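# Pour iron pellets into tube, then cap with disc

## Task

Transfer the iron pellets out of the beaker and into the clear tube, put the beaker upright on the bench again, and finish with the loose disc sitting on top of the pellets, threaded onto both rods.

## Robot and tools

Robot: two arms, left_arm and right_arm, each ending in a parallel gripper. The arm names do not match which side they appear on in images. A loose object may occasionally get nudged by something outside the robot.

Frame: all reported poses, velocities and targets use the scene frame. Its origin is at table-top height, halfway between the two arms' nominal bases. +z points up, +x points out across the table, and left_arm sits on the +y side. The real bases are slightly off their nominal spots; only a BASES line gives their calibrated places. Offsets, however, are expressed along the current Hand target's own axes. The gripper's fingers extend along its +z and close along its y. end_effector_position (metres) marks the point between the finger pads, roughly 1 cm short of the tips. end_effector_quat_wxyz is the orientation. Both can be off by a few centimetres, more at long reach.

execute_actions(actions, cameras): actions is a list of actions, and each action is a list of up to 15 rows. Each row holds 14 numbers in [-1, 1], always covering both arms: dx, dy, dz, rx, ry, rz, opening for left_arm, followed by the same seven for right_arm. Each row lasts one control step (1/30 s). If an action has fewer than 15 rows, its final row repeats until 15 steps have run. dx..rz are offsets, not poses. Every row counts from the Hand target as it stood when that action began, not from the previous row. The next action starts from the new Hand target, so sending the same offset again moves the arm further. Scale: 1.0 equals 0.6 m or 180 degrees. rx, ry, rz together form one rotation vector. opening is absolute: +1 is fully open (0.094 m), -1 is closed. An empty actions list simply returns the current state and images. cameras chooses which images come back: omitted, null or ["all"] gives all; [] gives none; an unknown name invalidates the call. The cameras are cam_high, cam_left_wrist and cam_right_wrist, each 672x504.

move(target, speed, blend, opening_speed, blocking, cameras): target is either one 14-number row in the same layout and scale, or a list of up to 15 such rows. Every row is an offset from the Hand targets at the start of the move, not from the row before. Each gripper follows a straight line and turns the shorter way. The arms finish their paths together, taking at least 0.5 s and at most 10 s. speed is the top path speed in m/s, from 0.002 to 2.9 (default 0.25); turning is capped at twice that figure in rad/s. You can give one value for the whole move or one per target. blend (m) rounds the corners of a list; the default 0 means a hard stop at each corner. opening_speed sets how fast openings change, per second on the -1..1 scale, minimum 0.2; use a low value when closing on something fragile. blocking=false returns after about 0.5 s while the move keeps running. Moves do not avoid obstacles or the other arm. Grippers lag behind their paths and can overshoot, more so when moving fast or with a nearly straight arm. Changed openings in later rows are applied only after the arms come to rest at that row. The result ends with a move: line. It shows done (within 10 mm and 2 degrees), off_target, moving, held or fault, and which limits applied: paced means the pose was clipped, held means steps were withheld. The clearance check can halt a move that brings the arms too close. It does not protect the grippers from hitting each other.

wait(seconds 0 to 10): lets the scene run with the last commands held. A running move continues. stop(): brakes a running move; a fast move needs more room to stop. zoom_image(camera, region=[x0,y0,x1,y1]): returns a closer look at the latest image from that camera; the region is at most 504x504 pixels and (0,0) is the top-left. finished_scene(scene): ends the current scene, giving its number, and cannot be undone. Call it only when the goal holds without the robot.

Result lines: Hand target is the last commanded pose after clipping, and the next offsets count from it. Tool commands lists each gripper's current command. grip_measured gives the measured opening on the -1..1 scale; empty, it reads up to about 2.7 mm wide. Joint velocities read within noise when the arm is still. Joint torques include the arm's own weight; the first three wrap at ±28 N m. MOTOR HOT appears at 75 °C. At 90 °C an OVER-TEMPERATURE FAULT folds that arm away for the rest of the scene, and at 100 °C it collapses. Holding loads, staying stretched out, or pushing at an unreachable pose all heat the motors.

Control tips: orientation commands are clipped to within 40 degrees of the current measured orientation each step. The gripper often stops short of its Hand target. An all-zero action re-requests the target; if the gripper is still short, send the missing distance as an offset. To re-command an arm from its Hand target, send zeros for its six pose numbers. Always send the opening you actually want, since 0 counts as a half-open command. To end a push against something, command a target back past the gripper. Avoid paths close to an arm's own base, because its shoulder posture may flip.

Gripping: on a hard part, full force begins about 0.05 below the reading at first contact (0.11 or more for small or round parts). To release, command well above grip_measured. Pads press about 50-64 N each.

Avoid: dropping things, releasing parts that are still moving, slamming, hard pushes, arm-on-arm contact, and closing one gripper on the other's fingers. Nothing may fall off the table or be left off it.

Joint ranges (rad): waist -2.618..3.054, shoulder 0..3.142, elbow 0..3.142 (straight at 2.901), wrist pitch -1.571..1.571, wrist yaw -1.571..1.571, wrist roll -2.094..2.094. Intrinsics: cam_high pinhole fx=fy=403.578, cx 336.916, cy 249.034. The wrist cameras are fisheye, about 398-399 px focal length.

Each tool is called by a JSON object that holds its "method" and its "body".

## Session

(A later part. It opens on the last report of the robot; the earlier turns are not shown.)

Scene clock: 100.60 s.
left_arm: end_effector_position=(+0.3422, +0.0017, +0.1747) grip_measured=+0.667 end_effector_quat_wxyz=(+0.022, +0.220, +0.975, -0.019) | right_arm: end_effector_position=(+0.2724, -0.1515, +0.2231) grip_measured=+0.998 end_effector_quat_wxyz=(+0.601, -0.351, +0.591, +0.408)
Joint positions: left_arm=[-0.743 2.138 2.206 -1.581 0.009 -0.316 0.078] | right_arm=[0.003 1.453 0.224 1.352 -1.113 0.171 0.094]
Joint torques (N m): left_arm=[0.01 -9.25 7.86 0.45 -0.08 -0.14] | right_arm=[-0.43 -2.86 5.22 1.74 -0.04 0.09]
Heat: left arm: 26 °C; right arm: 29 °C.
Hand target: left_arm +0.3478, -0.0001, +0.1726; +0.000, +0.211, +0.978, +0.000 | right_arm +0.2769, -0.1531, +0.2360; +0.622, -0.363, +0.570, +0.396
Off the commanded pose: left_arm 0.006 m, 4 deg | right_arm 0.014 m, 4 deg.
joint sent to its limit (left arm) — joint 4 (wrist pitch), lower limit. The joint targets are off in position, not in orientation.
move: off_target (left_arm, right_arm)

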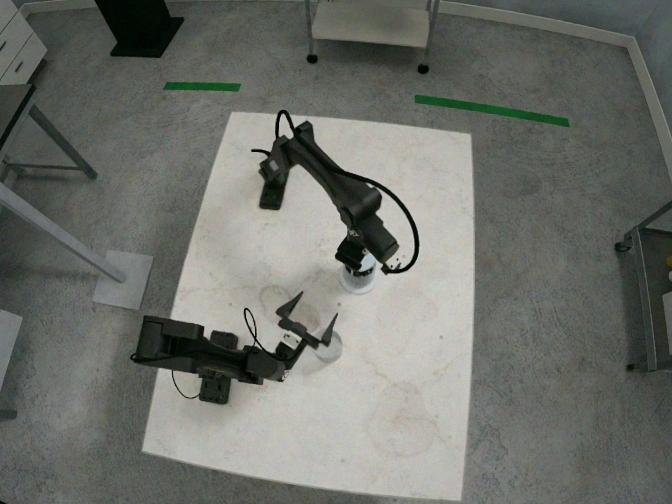

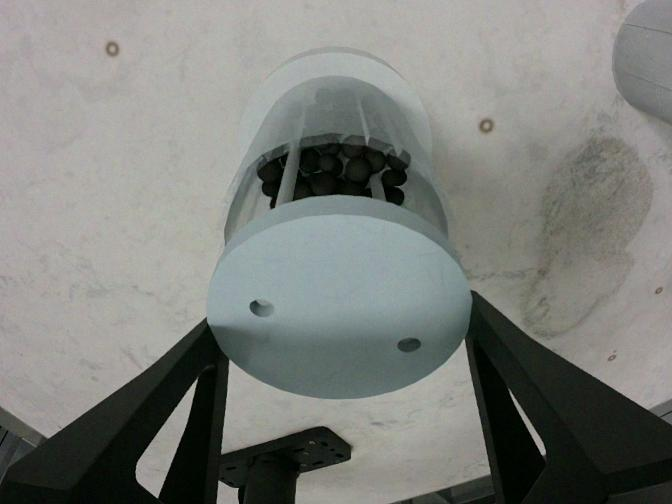

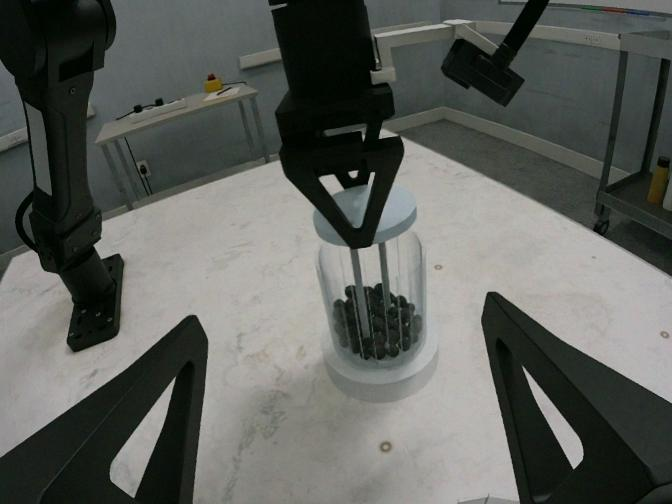

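{"method": "zoom_image", "body": {"camera": "cam_left_wrist", "region": [235, 285, 295, 335]}}

{"method": "zoom_image", "body": {"camera": "cam_left_wrist", "region": [380, 320, 440, 370]}}

Scaled by 8.400 (camera's finer frame: 960x720).

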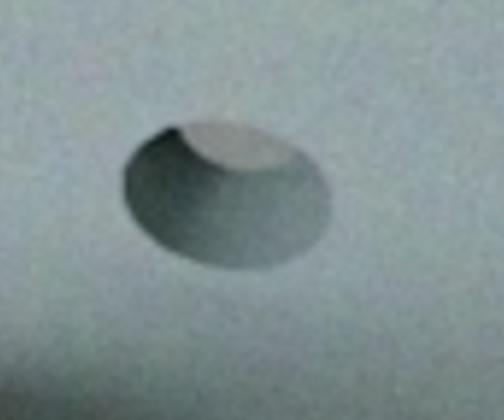

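Scaled by 8.400 (camera's finer frame: 960x720).

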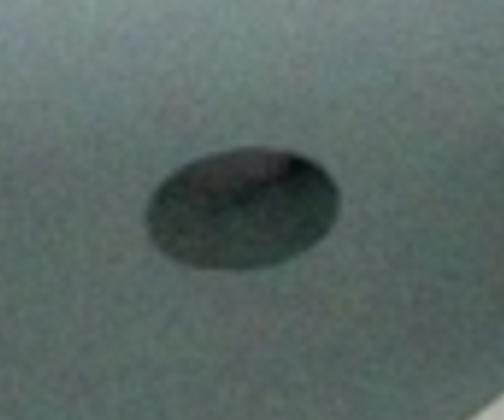

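{"method": "move", "body": {"target": [0,0,0.008,0,0,0,0.5,0,0,0,0,0,0,1], "speed": 0.02, "cameras": ["cam_left_wrist","cam_right_wrist"]}}

{"method": "zoom_image", "body": {"camera": "cam_left_wrist", "region": [235, 285, 295, 335]}}

{"method": "zoom_image", "body": {"camera": "cam_left_wrist", "region": [380, 320, 440, 370]}}

Scene clock: 103.40 s.
left_arm: end_effector_position=(+0.3425, +0.0017, +0.1729) grip_measured=+0.667 end_effector_quat_wxyz=(+0.021, +0.220, +0.975, -0.017) | right_arm: end_effector_position=(+0.2724, -0.1515, +0.2231) grip_measured=+0.998 end_effector_quat_wxyz=(+0.601, -0.351, +0.591, +0.408)
Joint positions: left_arm=[-0.743 2.143 2.206 -1.581 0.008 -0.316 0.078] | right_arm=[0.003 1.453 0.224 1.352 -1.113 0.171 0.094]
Joint torques (N m): left_arm=[0.09 -9.02 7.45 0.47 -0.05 -0.11] | right_arm=[-0.51 -2.88 5.35 1.73 -0.04 0.11]
Heat: left arm: 26 °C; right arm: 29 °C.
Hand target: left_arm +0.3478, -0.0001, +0.1678; +0.000, +0.211, +0.978, +0.000 | right_arm +0.2769, -0.1531, +0.2360; +0.622, -0.363, +0.570, +0.396
Off the commanded pose: left_arm 0.008 m, 3 deg | right_arm 0.014 m, 4 deg.
joint sent to its limit (left arm) — joint 4 (wrist pitch), lower limit. The joint targets are off in position, not in orientation.
move: off_target (left_arm, right_arm)

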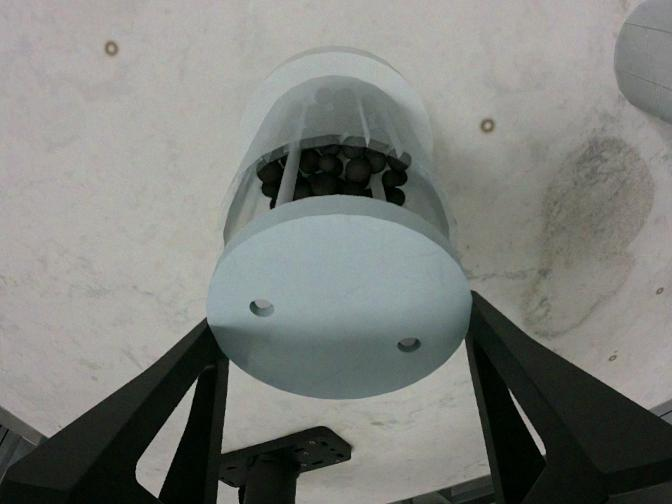

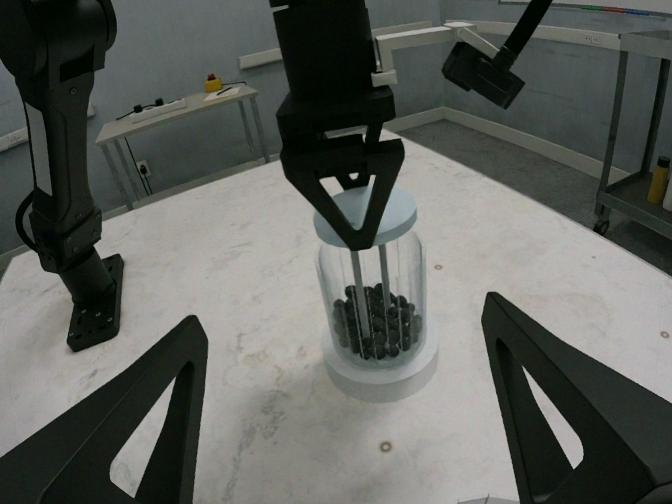

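Scaled by 8.400 (camera's finer frame: 960x720).

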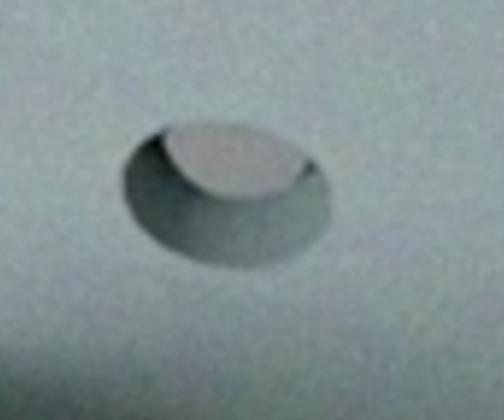

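Scaled by 8.400 (camera's finer frame: 960x720).

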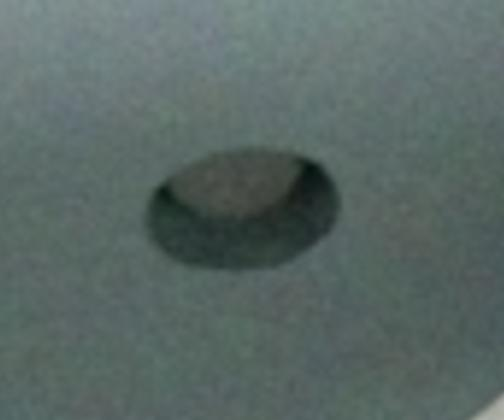

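{"method": "move", "body": {"target": [0,0,0.0133,0,0,0,0.5,0,0,0,0,0,0,1], "speed": 0.02, "cameras": ["cam_left_wrist","cam_right_wrist"]}}

{"method": "zoom_image", "body": {"camera": "cam_left_wrist", "region": [190, 190, 490, 420]}}

Scene clock: 105.43 s.
left_arm: end_effector_position=(+0.3425, +0.0013, +0.1637) grip_measured=+0.667 end_effector_quat_wxyz=(+0.009, +0.220, +0.975, -0.011) | right_arm: end_effector_position=(+0.2724, -0.1515, +0.2231) grip_measured=+0.998 end_effector_quat_wxyz=(+0.601, -0.351, +0.591, +0.408)
Joint positions: left_arm=[-0.743 2.166 2.206 -1.584 0.009 -0.316 0.078] | right_arm=[0.003 1.453 0.224 1.352 -1.113 0.171 0.094]
Joint torques (N m): left_arm=[0.02 -9.57 7.2 0.44 -0.05 -0.1] | right_arm=[-0.47 -2.92 5.34 1.72 -0.03 0.12]
Heat: left arm: 26 °C; right arm: 29 °C.
Hand target: left_arm +0.3478, -0.0001, +0.1598; +0.000, +0.211, +0.978, +0.000 | right_arm +0.2769, -0.1531, +0.2360; +0.622, -0.363, +0.570, +0.396
Off the commanded pose: left_arm 0.007 m, 2 deg | right_arm 0.014 m, 4 deg.
joint sent to its limit (left arm) — joint 4 (wrist pitch), lower limit. The joint targets are off in position, not in orientation.
move: off_target (right_arm)

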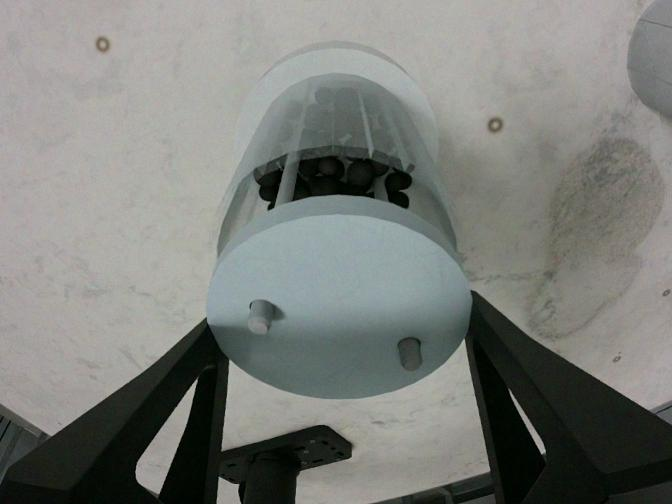

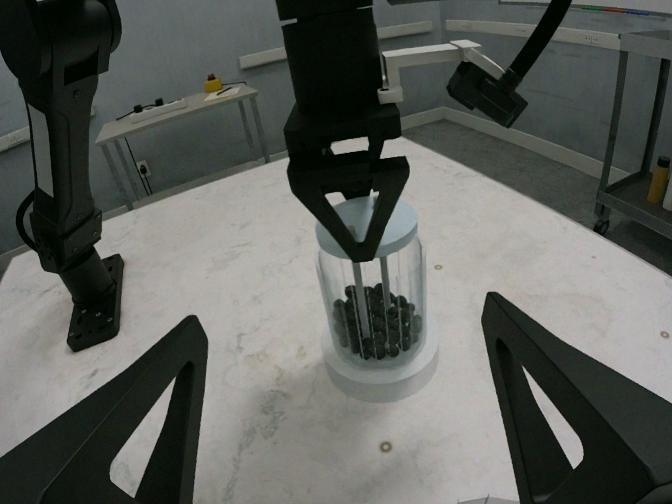

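Scaled by 1.680 (camera's finer frame: 960x720).

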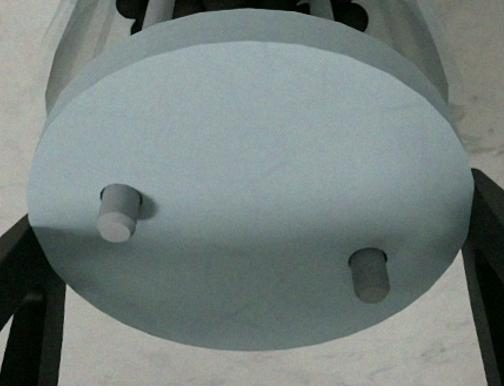

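{"method": "move", "body": {"target": [0,0,0.0285,0,0,0,0.5,0,0,0,0,0,0,1], "speed": 0.03, "cameras": ["cam_left_wrist","cam_right_wrist"]}}

{"method": "zoom_image", "body": {"camera": "cam_right_wrist", "region": [290, 180, 450, 340]}}

Scene clock: 106.93 s.
left_arm: end_effector_position=(+0.3425, +0.0013, +0.1517) grip_measured=+0.667 end_effector_quat_wxyz=(+0.000, +0.219, +0.976, -0.005) | right_arm: end_effector_position=(+0.2724, -0.1515, +0.2231) grip_measured=+0.998 end_effector_quat_wxyz=(+0.601, -0.351, +0.591, +0.408)
Joint positions: left_arm=[-0.743 2.178 2.177 -1.564 0.009 -0.318 0.078] | right_arm=[0.003 1.453 0.224 1.352 -1.113 0.171 0.094]
Joint torques (N m): left_arm=[0.18 -9.8 5.5 0.55 -0.08 -0.11] | right_arm=[-0.66 -2.97 5.37 1.76 -0.04 0.13]
Heat: left arm: 26 °C; right arm: 29 °C.
Hand target: left_arm +0.3478, -0.0001, +0.1427; +0.000, +0.211, +0.978, +0.000 | right_arm +0.2769, -0.1531, +0.2360; +0.622, -0.363, +0.570, +0.396
Off the commanded pose: left_arm 0.011 m, 1 deg | right_arm 0.014 m, 4 deg.
move: off_target (left_arm, right_arm)

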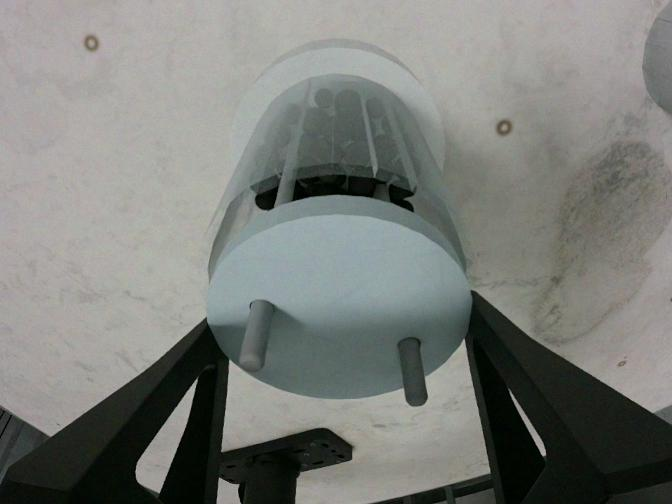

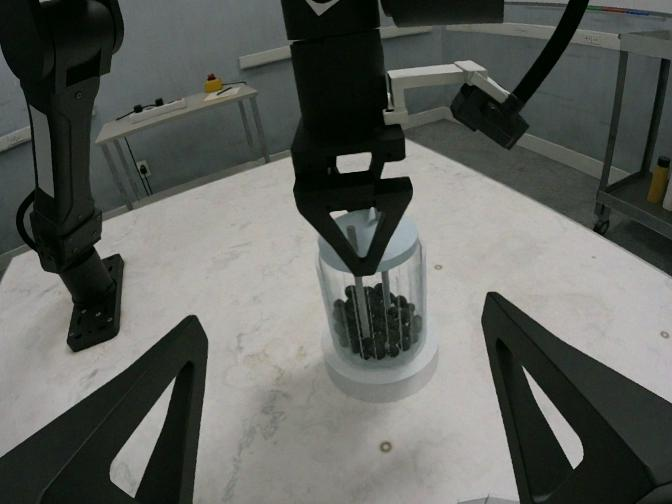

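Scaled by 3.150 (camera's finer frame: 960x720).

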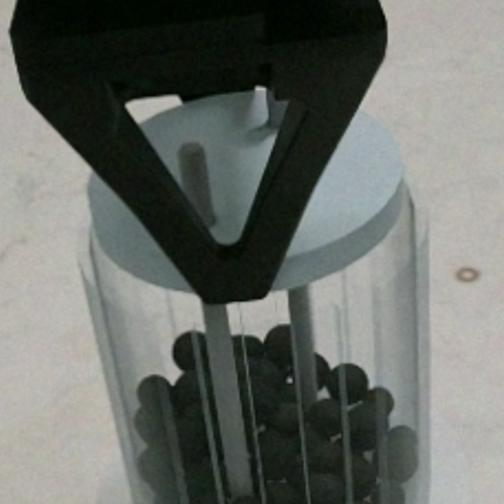

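{"method": "move", "body": {"target": [0,0,0.01,0,0,0,0.5,0,0,0,0,0,0,1], "speed": 0.02, "cameras": ["cam_left_wrist","cam_right_wrist"]}}

{"method": "zoom_image", "body": {"camera": "cam_right_wrist", "region": [290, 180, 450, 340]}}

Scene clock: 108.20 s.
left_arm: end_effector_position=(+0.3431, +0.0015, +0.1453) grip_measured=+0.667 end_effector_quat_wxyz=(-0.001, +0.219, +0.976, -0.003) | right_arm: end_effector_position=(+0.2724, -0.1515, +0.2231) grip_measured=+0.998 end_effector_quat_wxyz=(+0.601, -0.351, +0.591, +0.408)
Joint positions: left_arm=[-0.743 2.178 2.151 -1.542 0.006 -0.318 0.078] | right_arm=[0.003 1.453 0.224 1.352 -1.113 0.171 0.094]
Joint torques (N m): left_arm=[0.01 -10.58 4.82 0.6 -0.01 -0.12] | right_arm=[-0.43 -2.8 5.3 1.75 0 0.11]
Heat: left arm: 26 °C; right arm: 29 °C.
Hand target: left_arm +0.3478, -0.0001, +0.1367; +0.000, +0.211, +0.978, +0.000 | right_arm +0.2769, -0.1531, +0.2360; +0.622, -0.363, +0.570, +0.396
Off the commanded pose: left_arm 0.010 m, 1 deg | right_arm 0.014 m, 4 deg.
move: off_target (right_arm)

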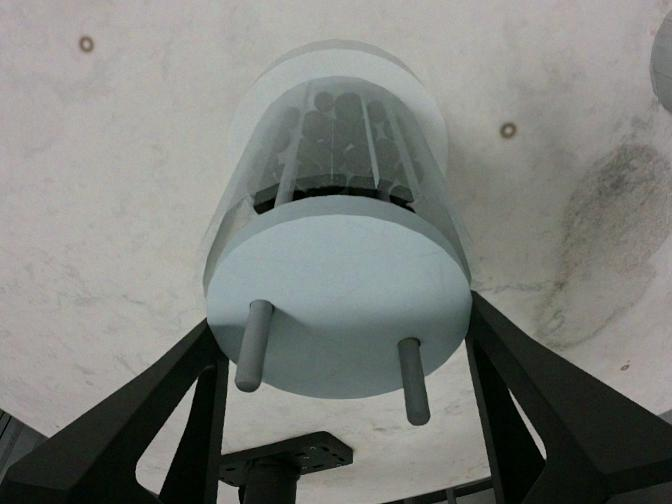

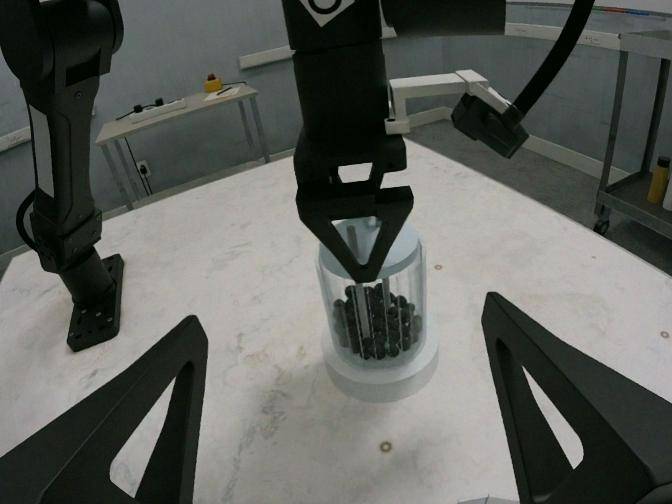

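Scaled by 3.150 (camera's finer frame: 960x720).

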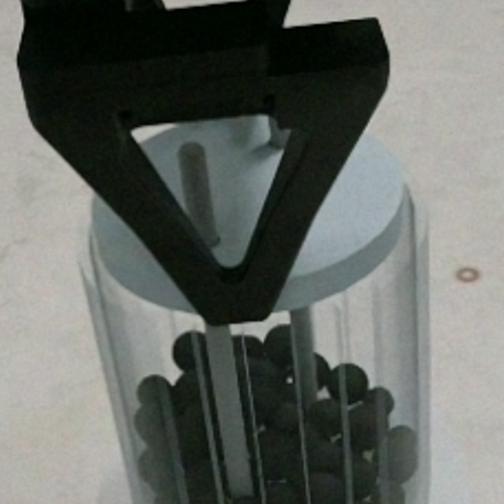

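{"method": "move", "body": {"target": [0,0,-0.007,0,0,0,0.82,0,0,0,0,0,0,1], "opening_speed": 0.2}}

{"method": "zoom_image", "body": {"camera": "cam_right_wrist", "region": [280, 180, 480, 400]}}

Scene clock: 110.73 s.
left_arm: end_effector_position=(+0.3419, +0.0002, +0.1453) grip_measured=+0.818 end_effector_quat_wxyz=(-0.002, +0.220, +0.975, -0.004) | right_arm: end_effector_position=(+0.2724, -0.1515, +0.2231) grip_measured=+0.998 end_effector_quat_wxyz=(+0.601, -0.351, +0.591, +0.408)
Joint positions: left_arm=[-0.746 2.178 2.151 -1.542 0.009 -0.318 0.085] | right_arm=[0.003 1.453 0.224 1.352 -1.113 0.171 0.094]
Joint torques (N m): left_arm=[0.23 -9.76 6.71 0.43 -0.1 -0.09] | right_arm=[-0.49 -2.93 5.29 1.77 -0.02 0.11]
Heat: left arm: 26 °C; right arm: 29 °C.
Hand target: left_arm +0.3478, -0.0001, +0.1409; +0.000, +0.211, +0.978, +0.000 | right_arm +0.2769, -0.1531, +0.2360; +0.622, -0.363, +0.570, +0.396
Off the commanded pose: left_arm 0.007 m, 1 deg | right_arm 0.014 m, 4 deg.
move: off_target (right_arm)

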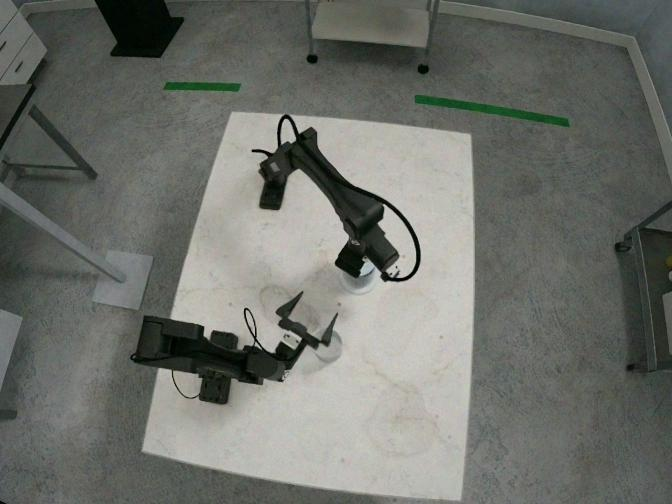

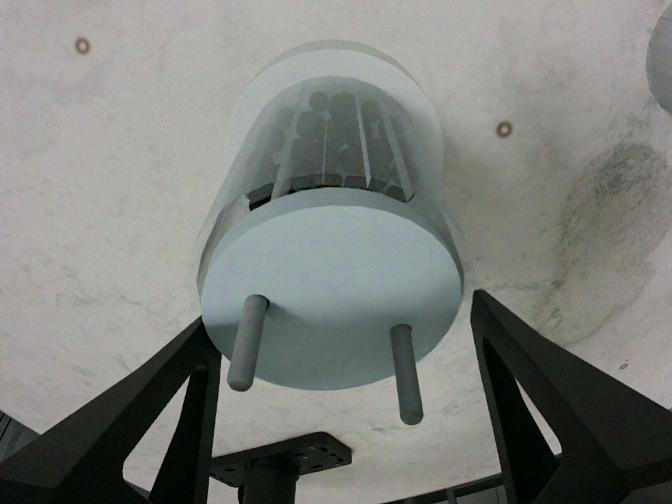

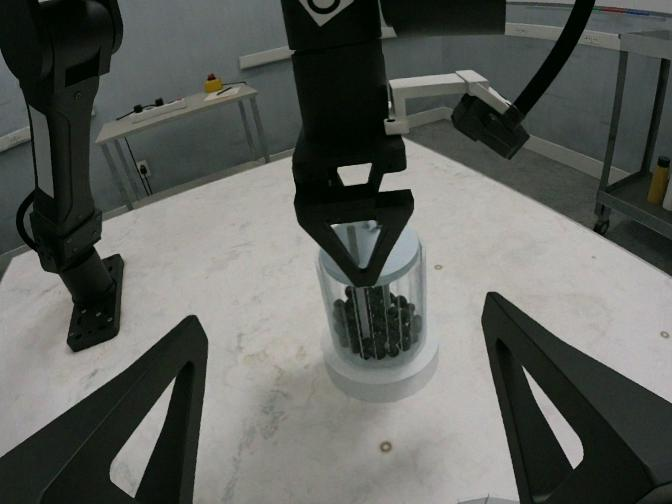

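Scaled by 2.291 (camera's finer frame: 960x720).

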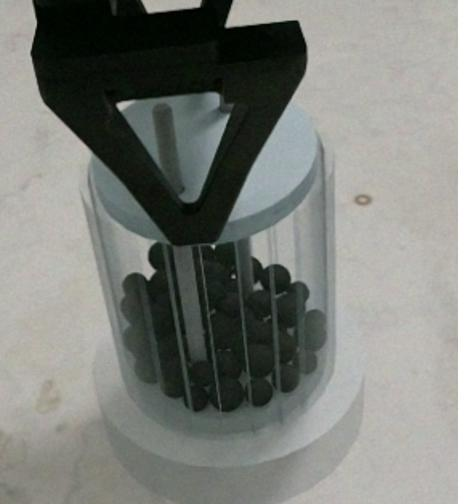

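{"method": "move", "body": {"target": [0,0.004,-0.003,0,0,0,1,0,0,0,0,0,0,1], "opening_speed": 0.3, "cameras": ["cam_left_wrist","cam_right_wrist"]}}

{"method": "zoom_image", "body": {"camera": "cam_right_wrist", "region": [280, 180, 480, 400]}}

Scene clock: 113.50 s.
left_arm: end_effector_position=(+0.3420, -0.0003, +0.1453) grip_measured=+0.998 end_effector_quat_wxyz=(-0.002, +0.220, +0.975, -0.005) | right_arm: end_effector_position=(+0.2724, -0.1515, +0.2231) grip_measured=+0.998 end_effector_quat_wxyz=(+0.601, -0.351, +0.591, +0.408)
Joint positions: left_arm=[-0.746 2.178 2.151 -1.541 0.011 -0.318 0.094] | right_arm=[0.003 1.453 0.224 1.352 -1.113 0.171 0.094]
Joint torques (N m): left_arm=[0.7 -10.44 6.97 0.33 -0.06 -0.07] | right_arm=[-0.49 -2.81 5.26 1.76 0 0.11]
Heat: left arm: 26 °C; right arm: 29 °C.
Hand target: left_arm +0.3488, +0.0021, +0.1427; +0.000, +0.211, +0.978, +0.000 | right_arm +0.2769, -0.1531, +0.2360; +0.622, -0.363, +0.570, +0.396
Off the commanded pose: left_arm 0.008 m, 1 deg | right_arm 0.014 m, 4 deg.
move: off_target (right_arm)

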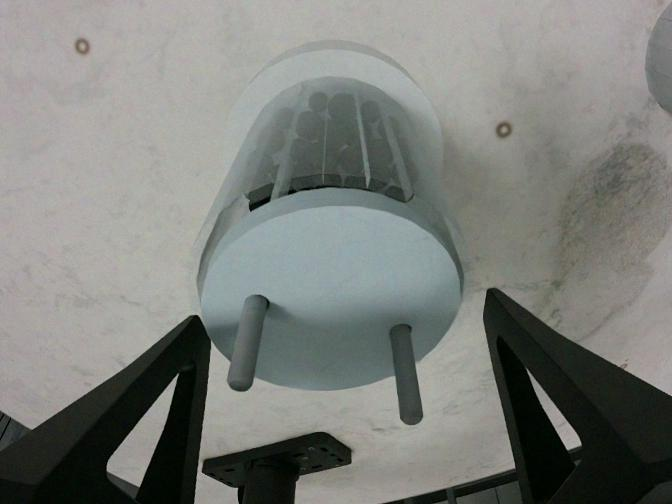

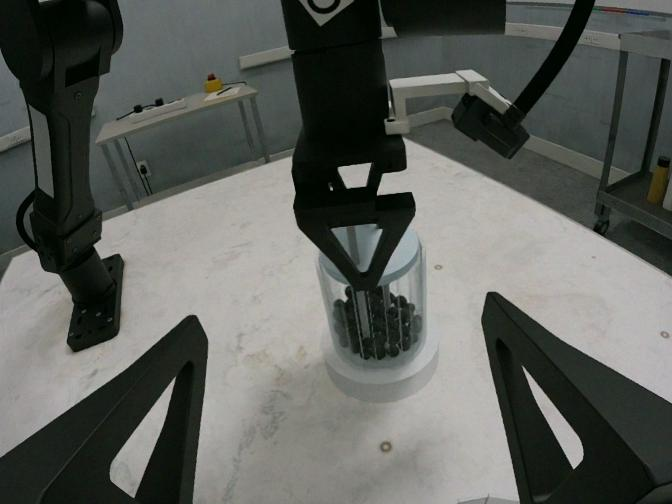

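Scaled by 2.291 (camera's finer frame: 960x720).

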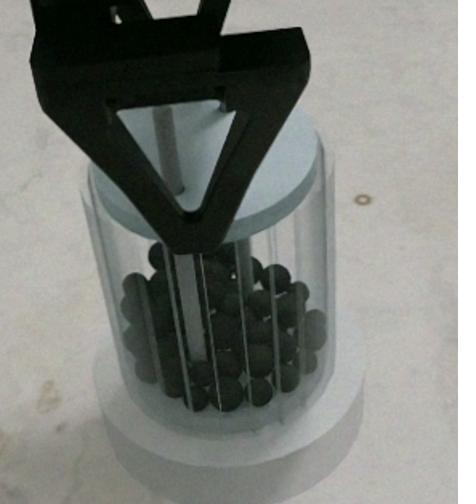

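{"method": "move", "body": {"target": [0,0,-0.11,0,0,0,1,0,0,0,0,0,0,1], "speed": 0.08}}

{"method": "zoom_image", "body": {"camera": "cam_right_wrist", "region": [280, 180, 480, 400]}}

{"method": "zoom_image", "body": {"camera": "cam_left_wrist", "region": [190, 100, 490, 350]}}

Scene clock: 115.60 s.
left_arm: end_effector_position=(+0.3454, -0.0036, +0.1832) grip_measured=+0.998 end_effector_quat_wxyz=(+0.038, +0.220, +0.974, -0.029) | right_arm: end_effector_position=(+0.2724, -0.1515, +0.2231) grip_measured=+0.998 end_effector_quat_wxyz=(+0.601, -0.351, +0.591, +0.408)
Joint positions: left_arm=[-0.746 2.135 2.234 -1.574 0.011 -0.318 0.094] | right_arm=[0.003 1.453 0.224 1.352 -1.113 0.171 0.094]
Joint torques (N m): left_arm=[0.57 -15.72 7.61 0.49 -0.06 -0.08] | right_arm=[-0.49 -2.84 5.24 1.75 -0.04 0.11]
Heat: left arm: 26 °C; right arm: 29 °C.
Hand target: left_arm +0.3488, +0.0021, +0.2087; +0.000, +0.211, +0.978, +0.000 | right_arm +0.2769, -0.1531, +0.2360; +0.622, -0.363, +0.570, +0.396
Off the commanded pose: left_arm 0.026 m, 6 deg | right_arm 0.014 m, 4 deg.
joint sent to its limit (left arm) — joint 4 (wrist pitch), lower limit. The joint targets are off in position and orientation.
move: off_target (left_arm, right_arm)

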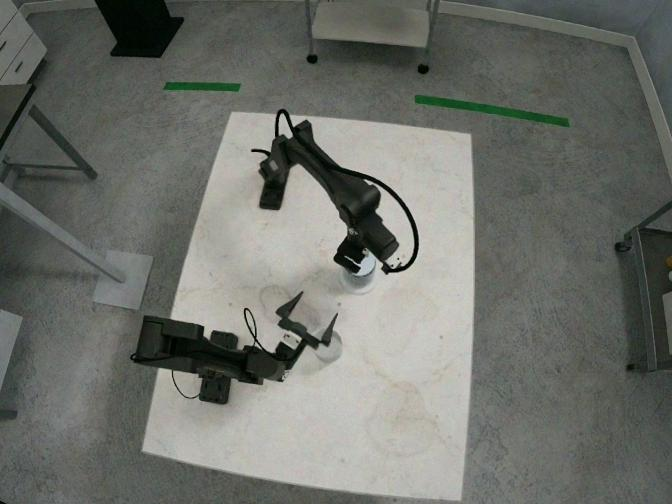

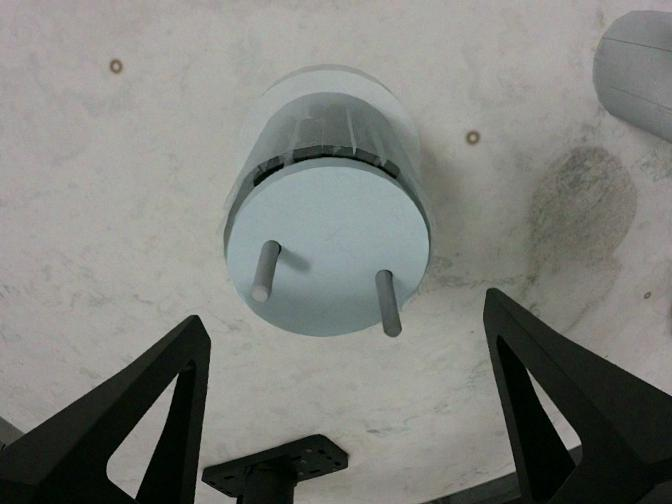

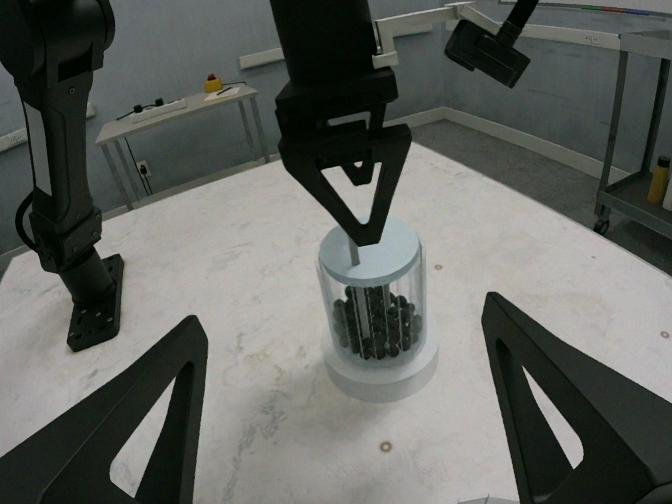

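Scaled by 2.291 (camera's finer frame: 960x720).

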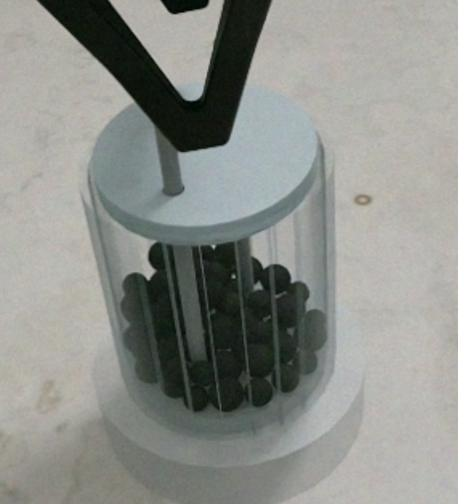

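Scaled by 1.680 (camera's finer frame: 960x720).

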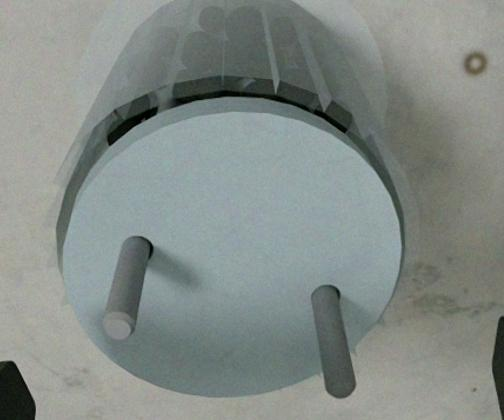

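{"method": "move", "body": {"target": [0.1,0.1,0,0,0,0,1,0,0,0,0,0,0,1], "speed": 0.12}}

{"method": "zoom_image", "body": {"camera": "cam_right_wrist", "region": [300, 190, 440, 330]}}

{"method": "zoom_image", "body": {"camera": "cam_left_wrist", "region": [250, 0, 550, 250]}}

{"method": "zoom_image", "body": {"camera": "cam_high", "region": [310, 220, 410, 320]}}

Scene clock: 118.53 s.
left_arm: end_effector_position=(+0.3215, +0.0770, +0.1935) grip_measured=+0.998 end_effector_quat_wxyz=(+0.008, +0.202, +0.979, -0.009) | right_arm: end_effector_position=(+0.2724, -0.1515, +0.2231) grip_measured=+0.998 end_effector_quat_wxyz=(+0.601, -0.351, +0.591, +0.408)
Joint positions: left_arm=[-0.628 1.895 1.927 -1.582 0.009 -0.237 0.094] | right_arm=[0.003 1.453 0.224 1.352 -1.113 0.171 0.094]
Joint torques (N m): left_arm=[0.51 -13.6 5.16 0.4 -0.08 0.17] | right_arm=[-0.53 -2.95 5.31 1.77 0 0.09]
Heat: left arm: 26 °C; right arm: 29 °C.
Hand target: left_arm +0.3189, +0.0815, +0.2087; +0.000, +0.211, +0.978, +0.000 | right_arm +0.2769, -0.1531, +0.2360; +0.622, -0.363, +0.570, +0.396
Off the commanded pose: left_arm 0.016 m, 2 deg | right_arm 0.014 m, 4 deg.
joint sent to its limit (left arm) — joint 4 (wrist pitch), lower limit. The joint targets are off in position and orientation.
move: off_target (left_arm, right_arm)

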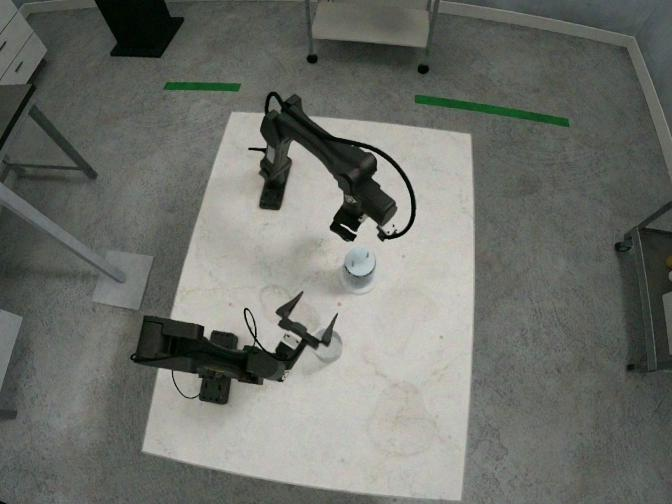

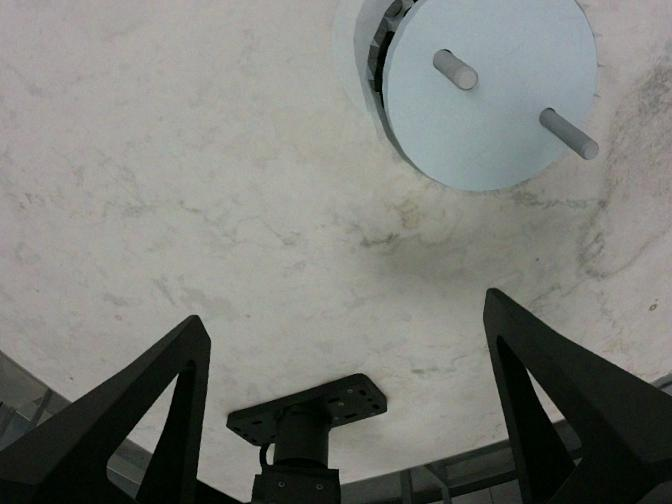

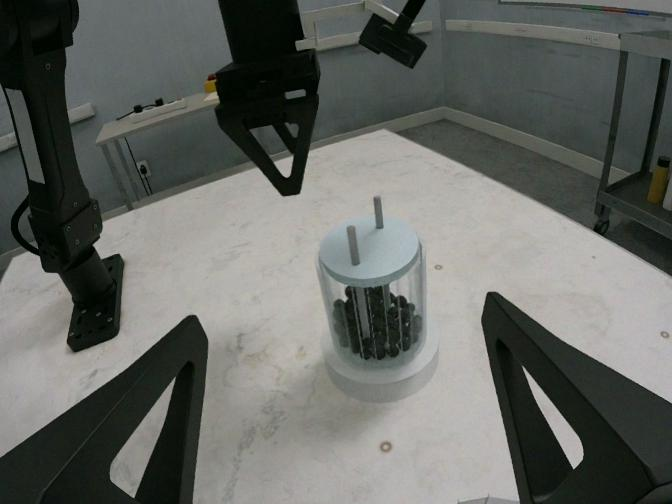

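Scaled by 3.600 (camera's finer frame: 960x720).

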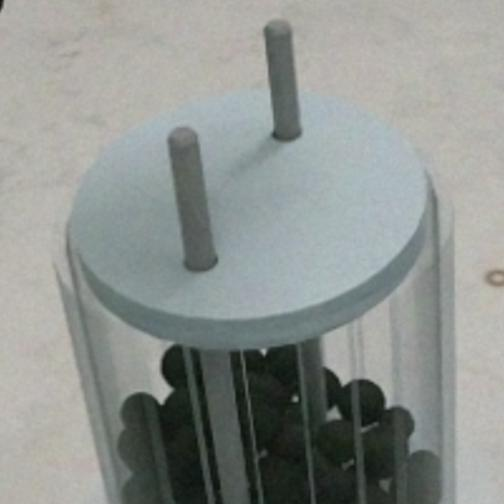

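Scaled by 1.680 (camera's finer frame: 960x720).

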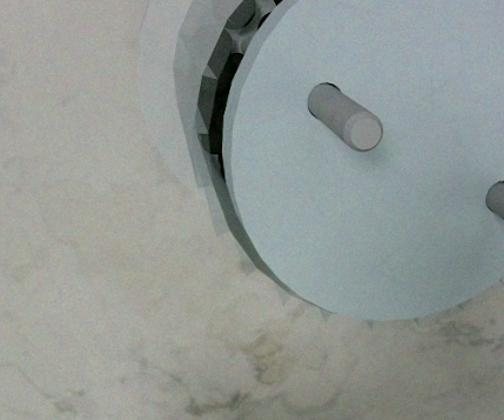

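Scaled by 5.040.

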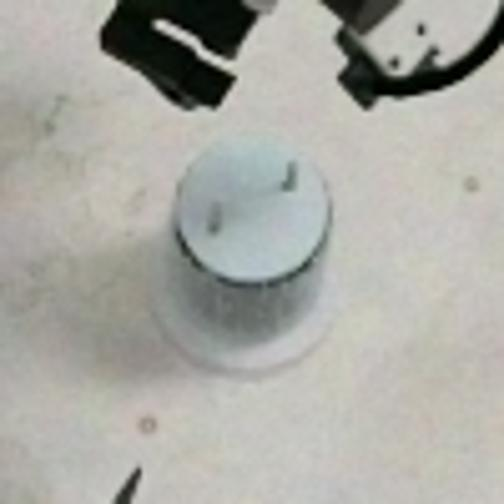

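{"method": "move", "body": {"target": [[0,0,-0.0272,0,0,-0.1684,-0.15,0,0,0,0,0,0,1],[-0.1025,-0.1008,-0.0272,0,0,-0.3367,-0.15,0,0,0,0,0,0,1]], "speed": [0.2,0.15]}}

{"method": "zoom_image", "body": {"camera": "cam_right_wrist", "region": [280, 130, 480, 330]}}

Scene clock: 125.60 s.
left_arm: end_effector_position=(+0.3451, +0.0041, +0.2257) grip_measured=-0.148 end_effector_quat_wxyz=(+0.045, -0.302, +0.948, -0.090) | right_arm: end_effector_position=(+0.2724, -0.1515, +0.2231) grip_measured=+0.998 end_effector_quat_wxyz=(+0.601, -0.351, +0.591, +0.408)
Joint positions: left_arm=[-0.733 2.045 2.258 -1.582 0.009 -1.369 0.04] | right_arm=[0.003 1.453 0.224 1.352 -1.113 0.171 0.094]
Joint torques (N m): left_arm=[-0.61 -8.38 7.68 0.72 -0.05 -0.11] | right_arm=[-0.5 -2.85 5.33 1.76 -0.02 0.11]
Heat: left arm: 26 °C; right arm: 29 °C.
Hand target: left_arm +0.3500, +0.0011, +0.2251; +0.000, -0.311, +0.950, +0.000 | right_arm +0.2769, -0.1531, +0.2360; +0.622, -0.363, +0.570, +0.396
Off the commanded pose: left_arm 0.006 m, 12 deg | right_arm 0.014 m, 4 deg.
joint sent to its limit (left arm) — joint 4 (wrist pitch), lower limit. The joint targets are off in position and orientation.
move: off_target (left_arm, right_arm)

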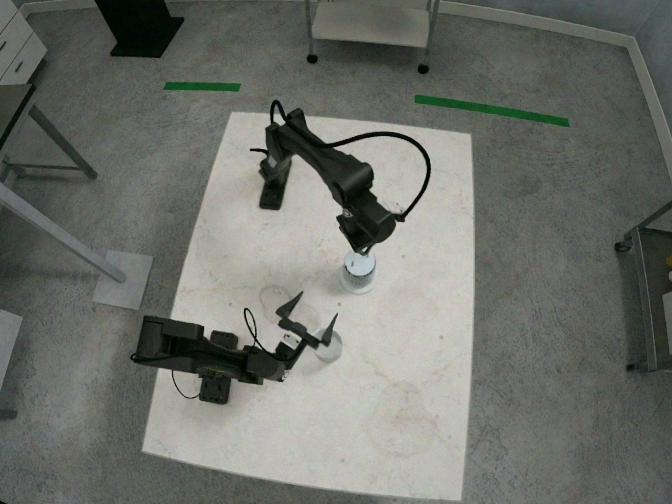

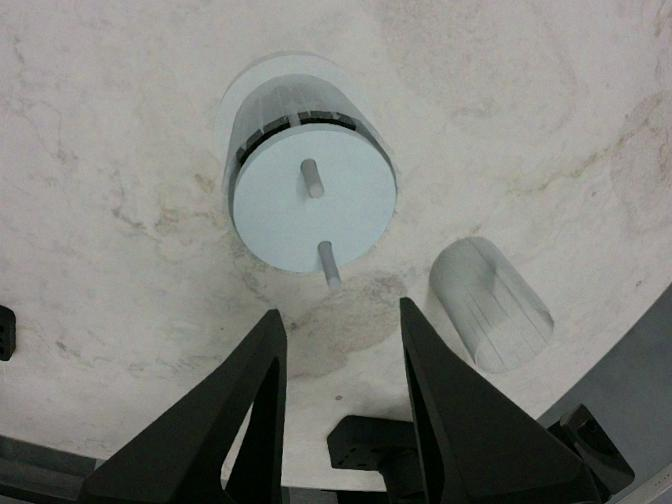

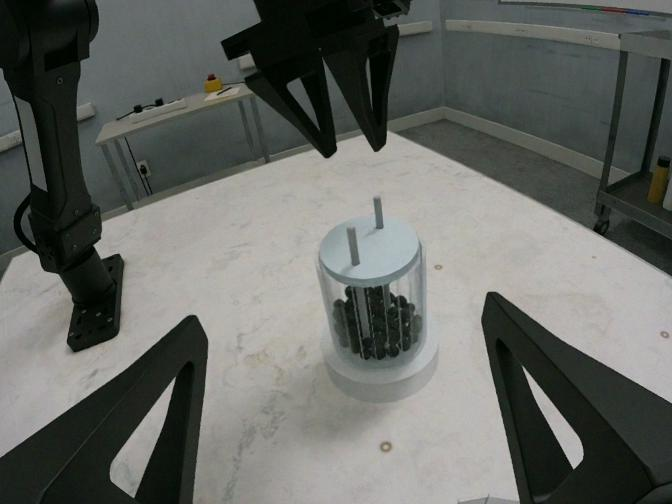

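Scaled by 2.520 (camera's finer frame: 960x720).

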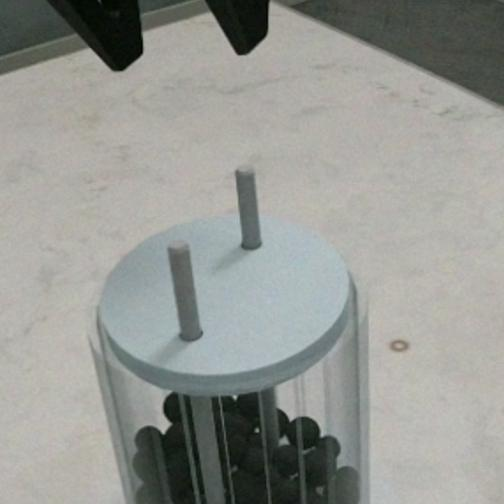

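{"method": "move", "body": {"target": [0.0023,-0.0004,0.092,0,0,0,-0.15,0,0,0,0,0,0,1], "speed": 0.06}}

{"method": "zoom_image", "body": {"camera": "cam_right_wrist", "region": [280, 130, 480, 330]}}

Scene clock: 128.40 s.
left_arm: end_effector_position=(+0.3488, +0.0007, +0.1799) grip_measured=-0.148 end_effector_quat_wxyz=(+0.016, -0.305, +0.951, -0.038) | right_arm: end_effector_position=(+0.2724, -0.1515, +0.2231) grip_measured=+0.998 end_effector_quat_wxyz=(+0.601, -0.351, +0.591, +0.408)
Joint positions: left_arm=[-0.733 2.146 2.238 -1.582 0.009 -1.372 0.04] | right_arm=[0.003 1.453 0.224 1.352 -1.113 0.171 0.094]
Joint torques (N m): left_arm=[-0.99 -9.33 5.19 0.49 -0.01 -0.16] | right_arm=[-0.51 -2.85 5.26 1.76 -0.03 0.14]
Heat: left arm: 26 °C; right arm: 29 °C.
Hand target: left_arm +0.3490, +0.0001, +0.1699; +0.000, -0.311, +0.950, +0.000 | right_arm +0.2769, -0.1531, +0.2360; +0.622, -0.363, +0.570, +0.396
Off the commanded pose: left_arm 0.010 m, 5 deg | right_arm 0.014 m, 4 deg.
joint sent to its limit (left arm) — joint 4 (wrist pitch), lower limit. The joint targets are off in position, not in orientation.
move: off_target (left_arm, right_arm)

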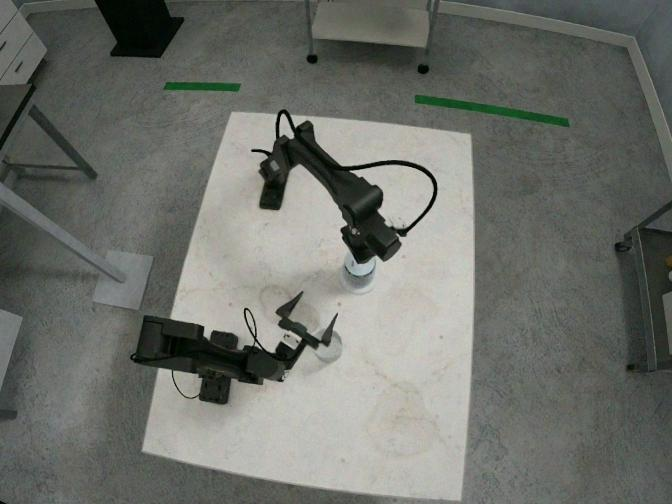

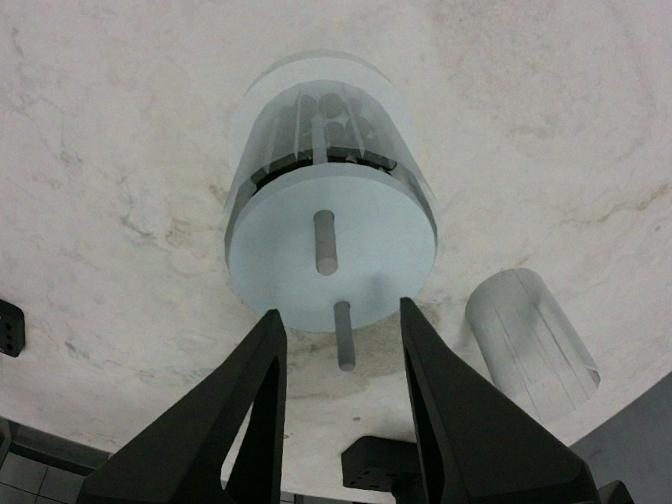

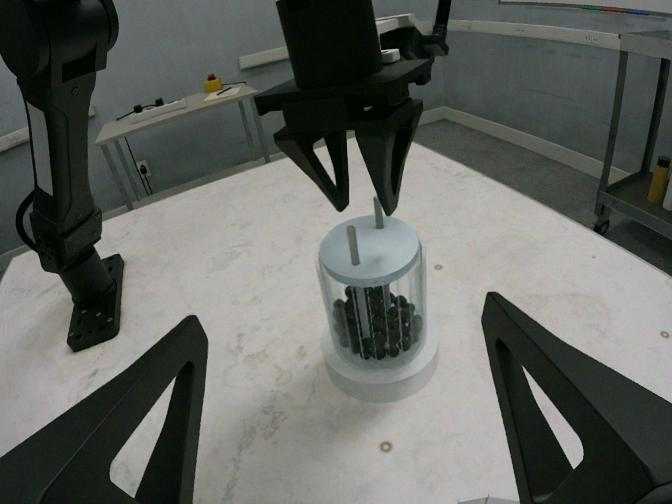

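Scaled by 2.520 (camera's finer frame: 960x720).

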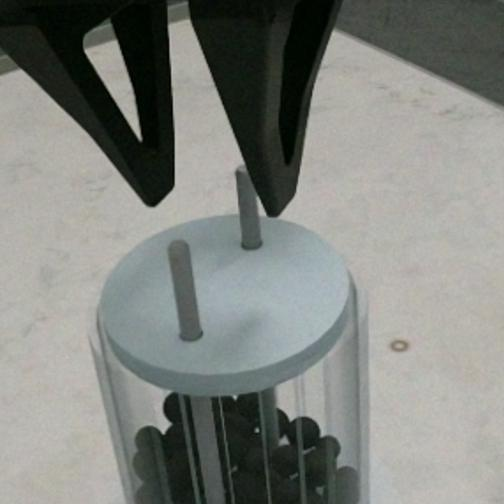

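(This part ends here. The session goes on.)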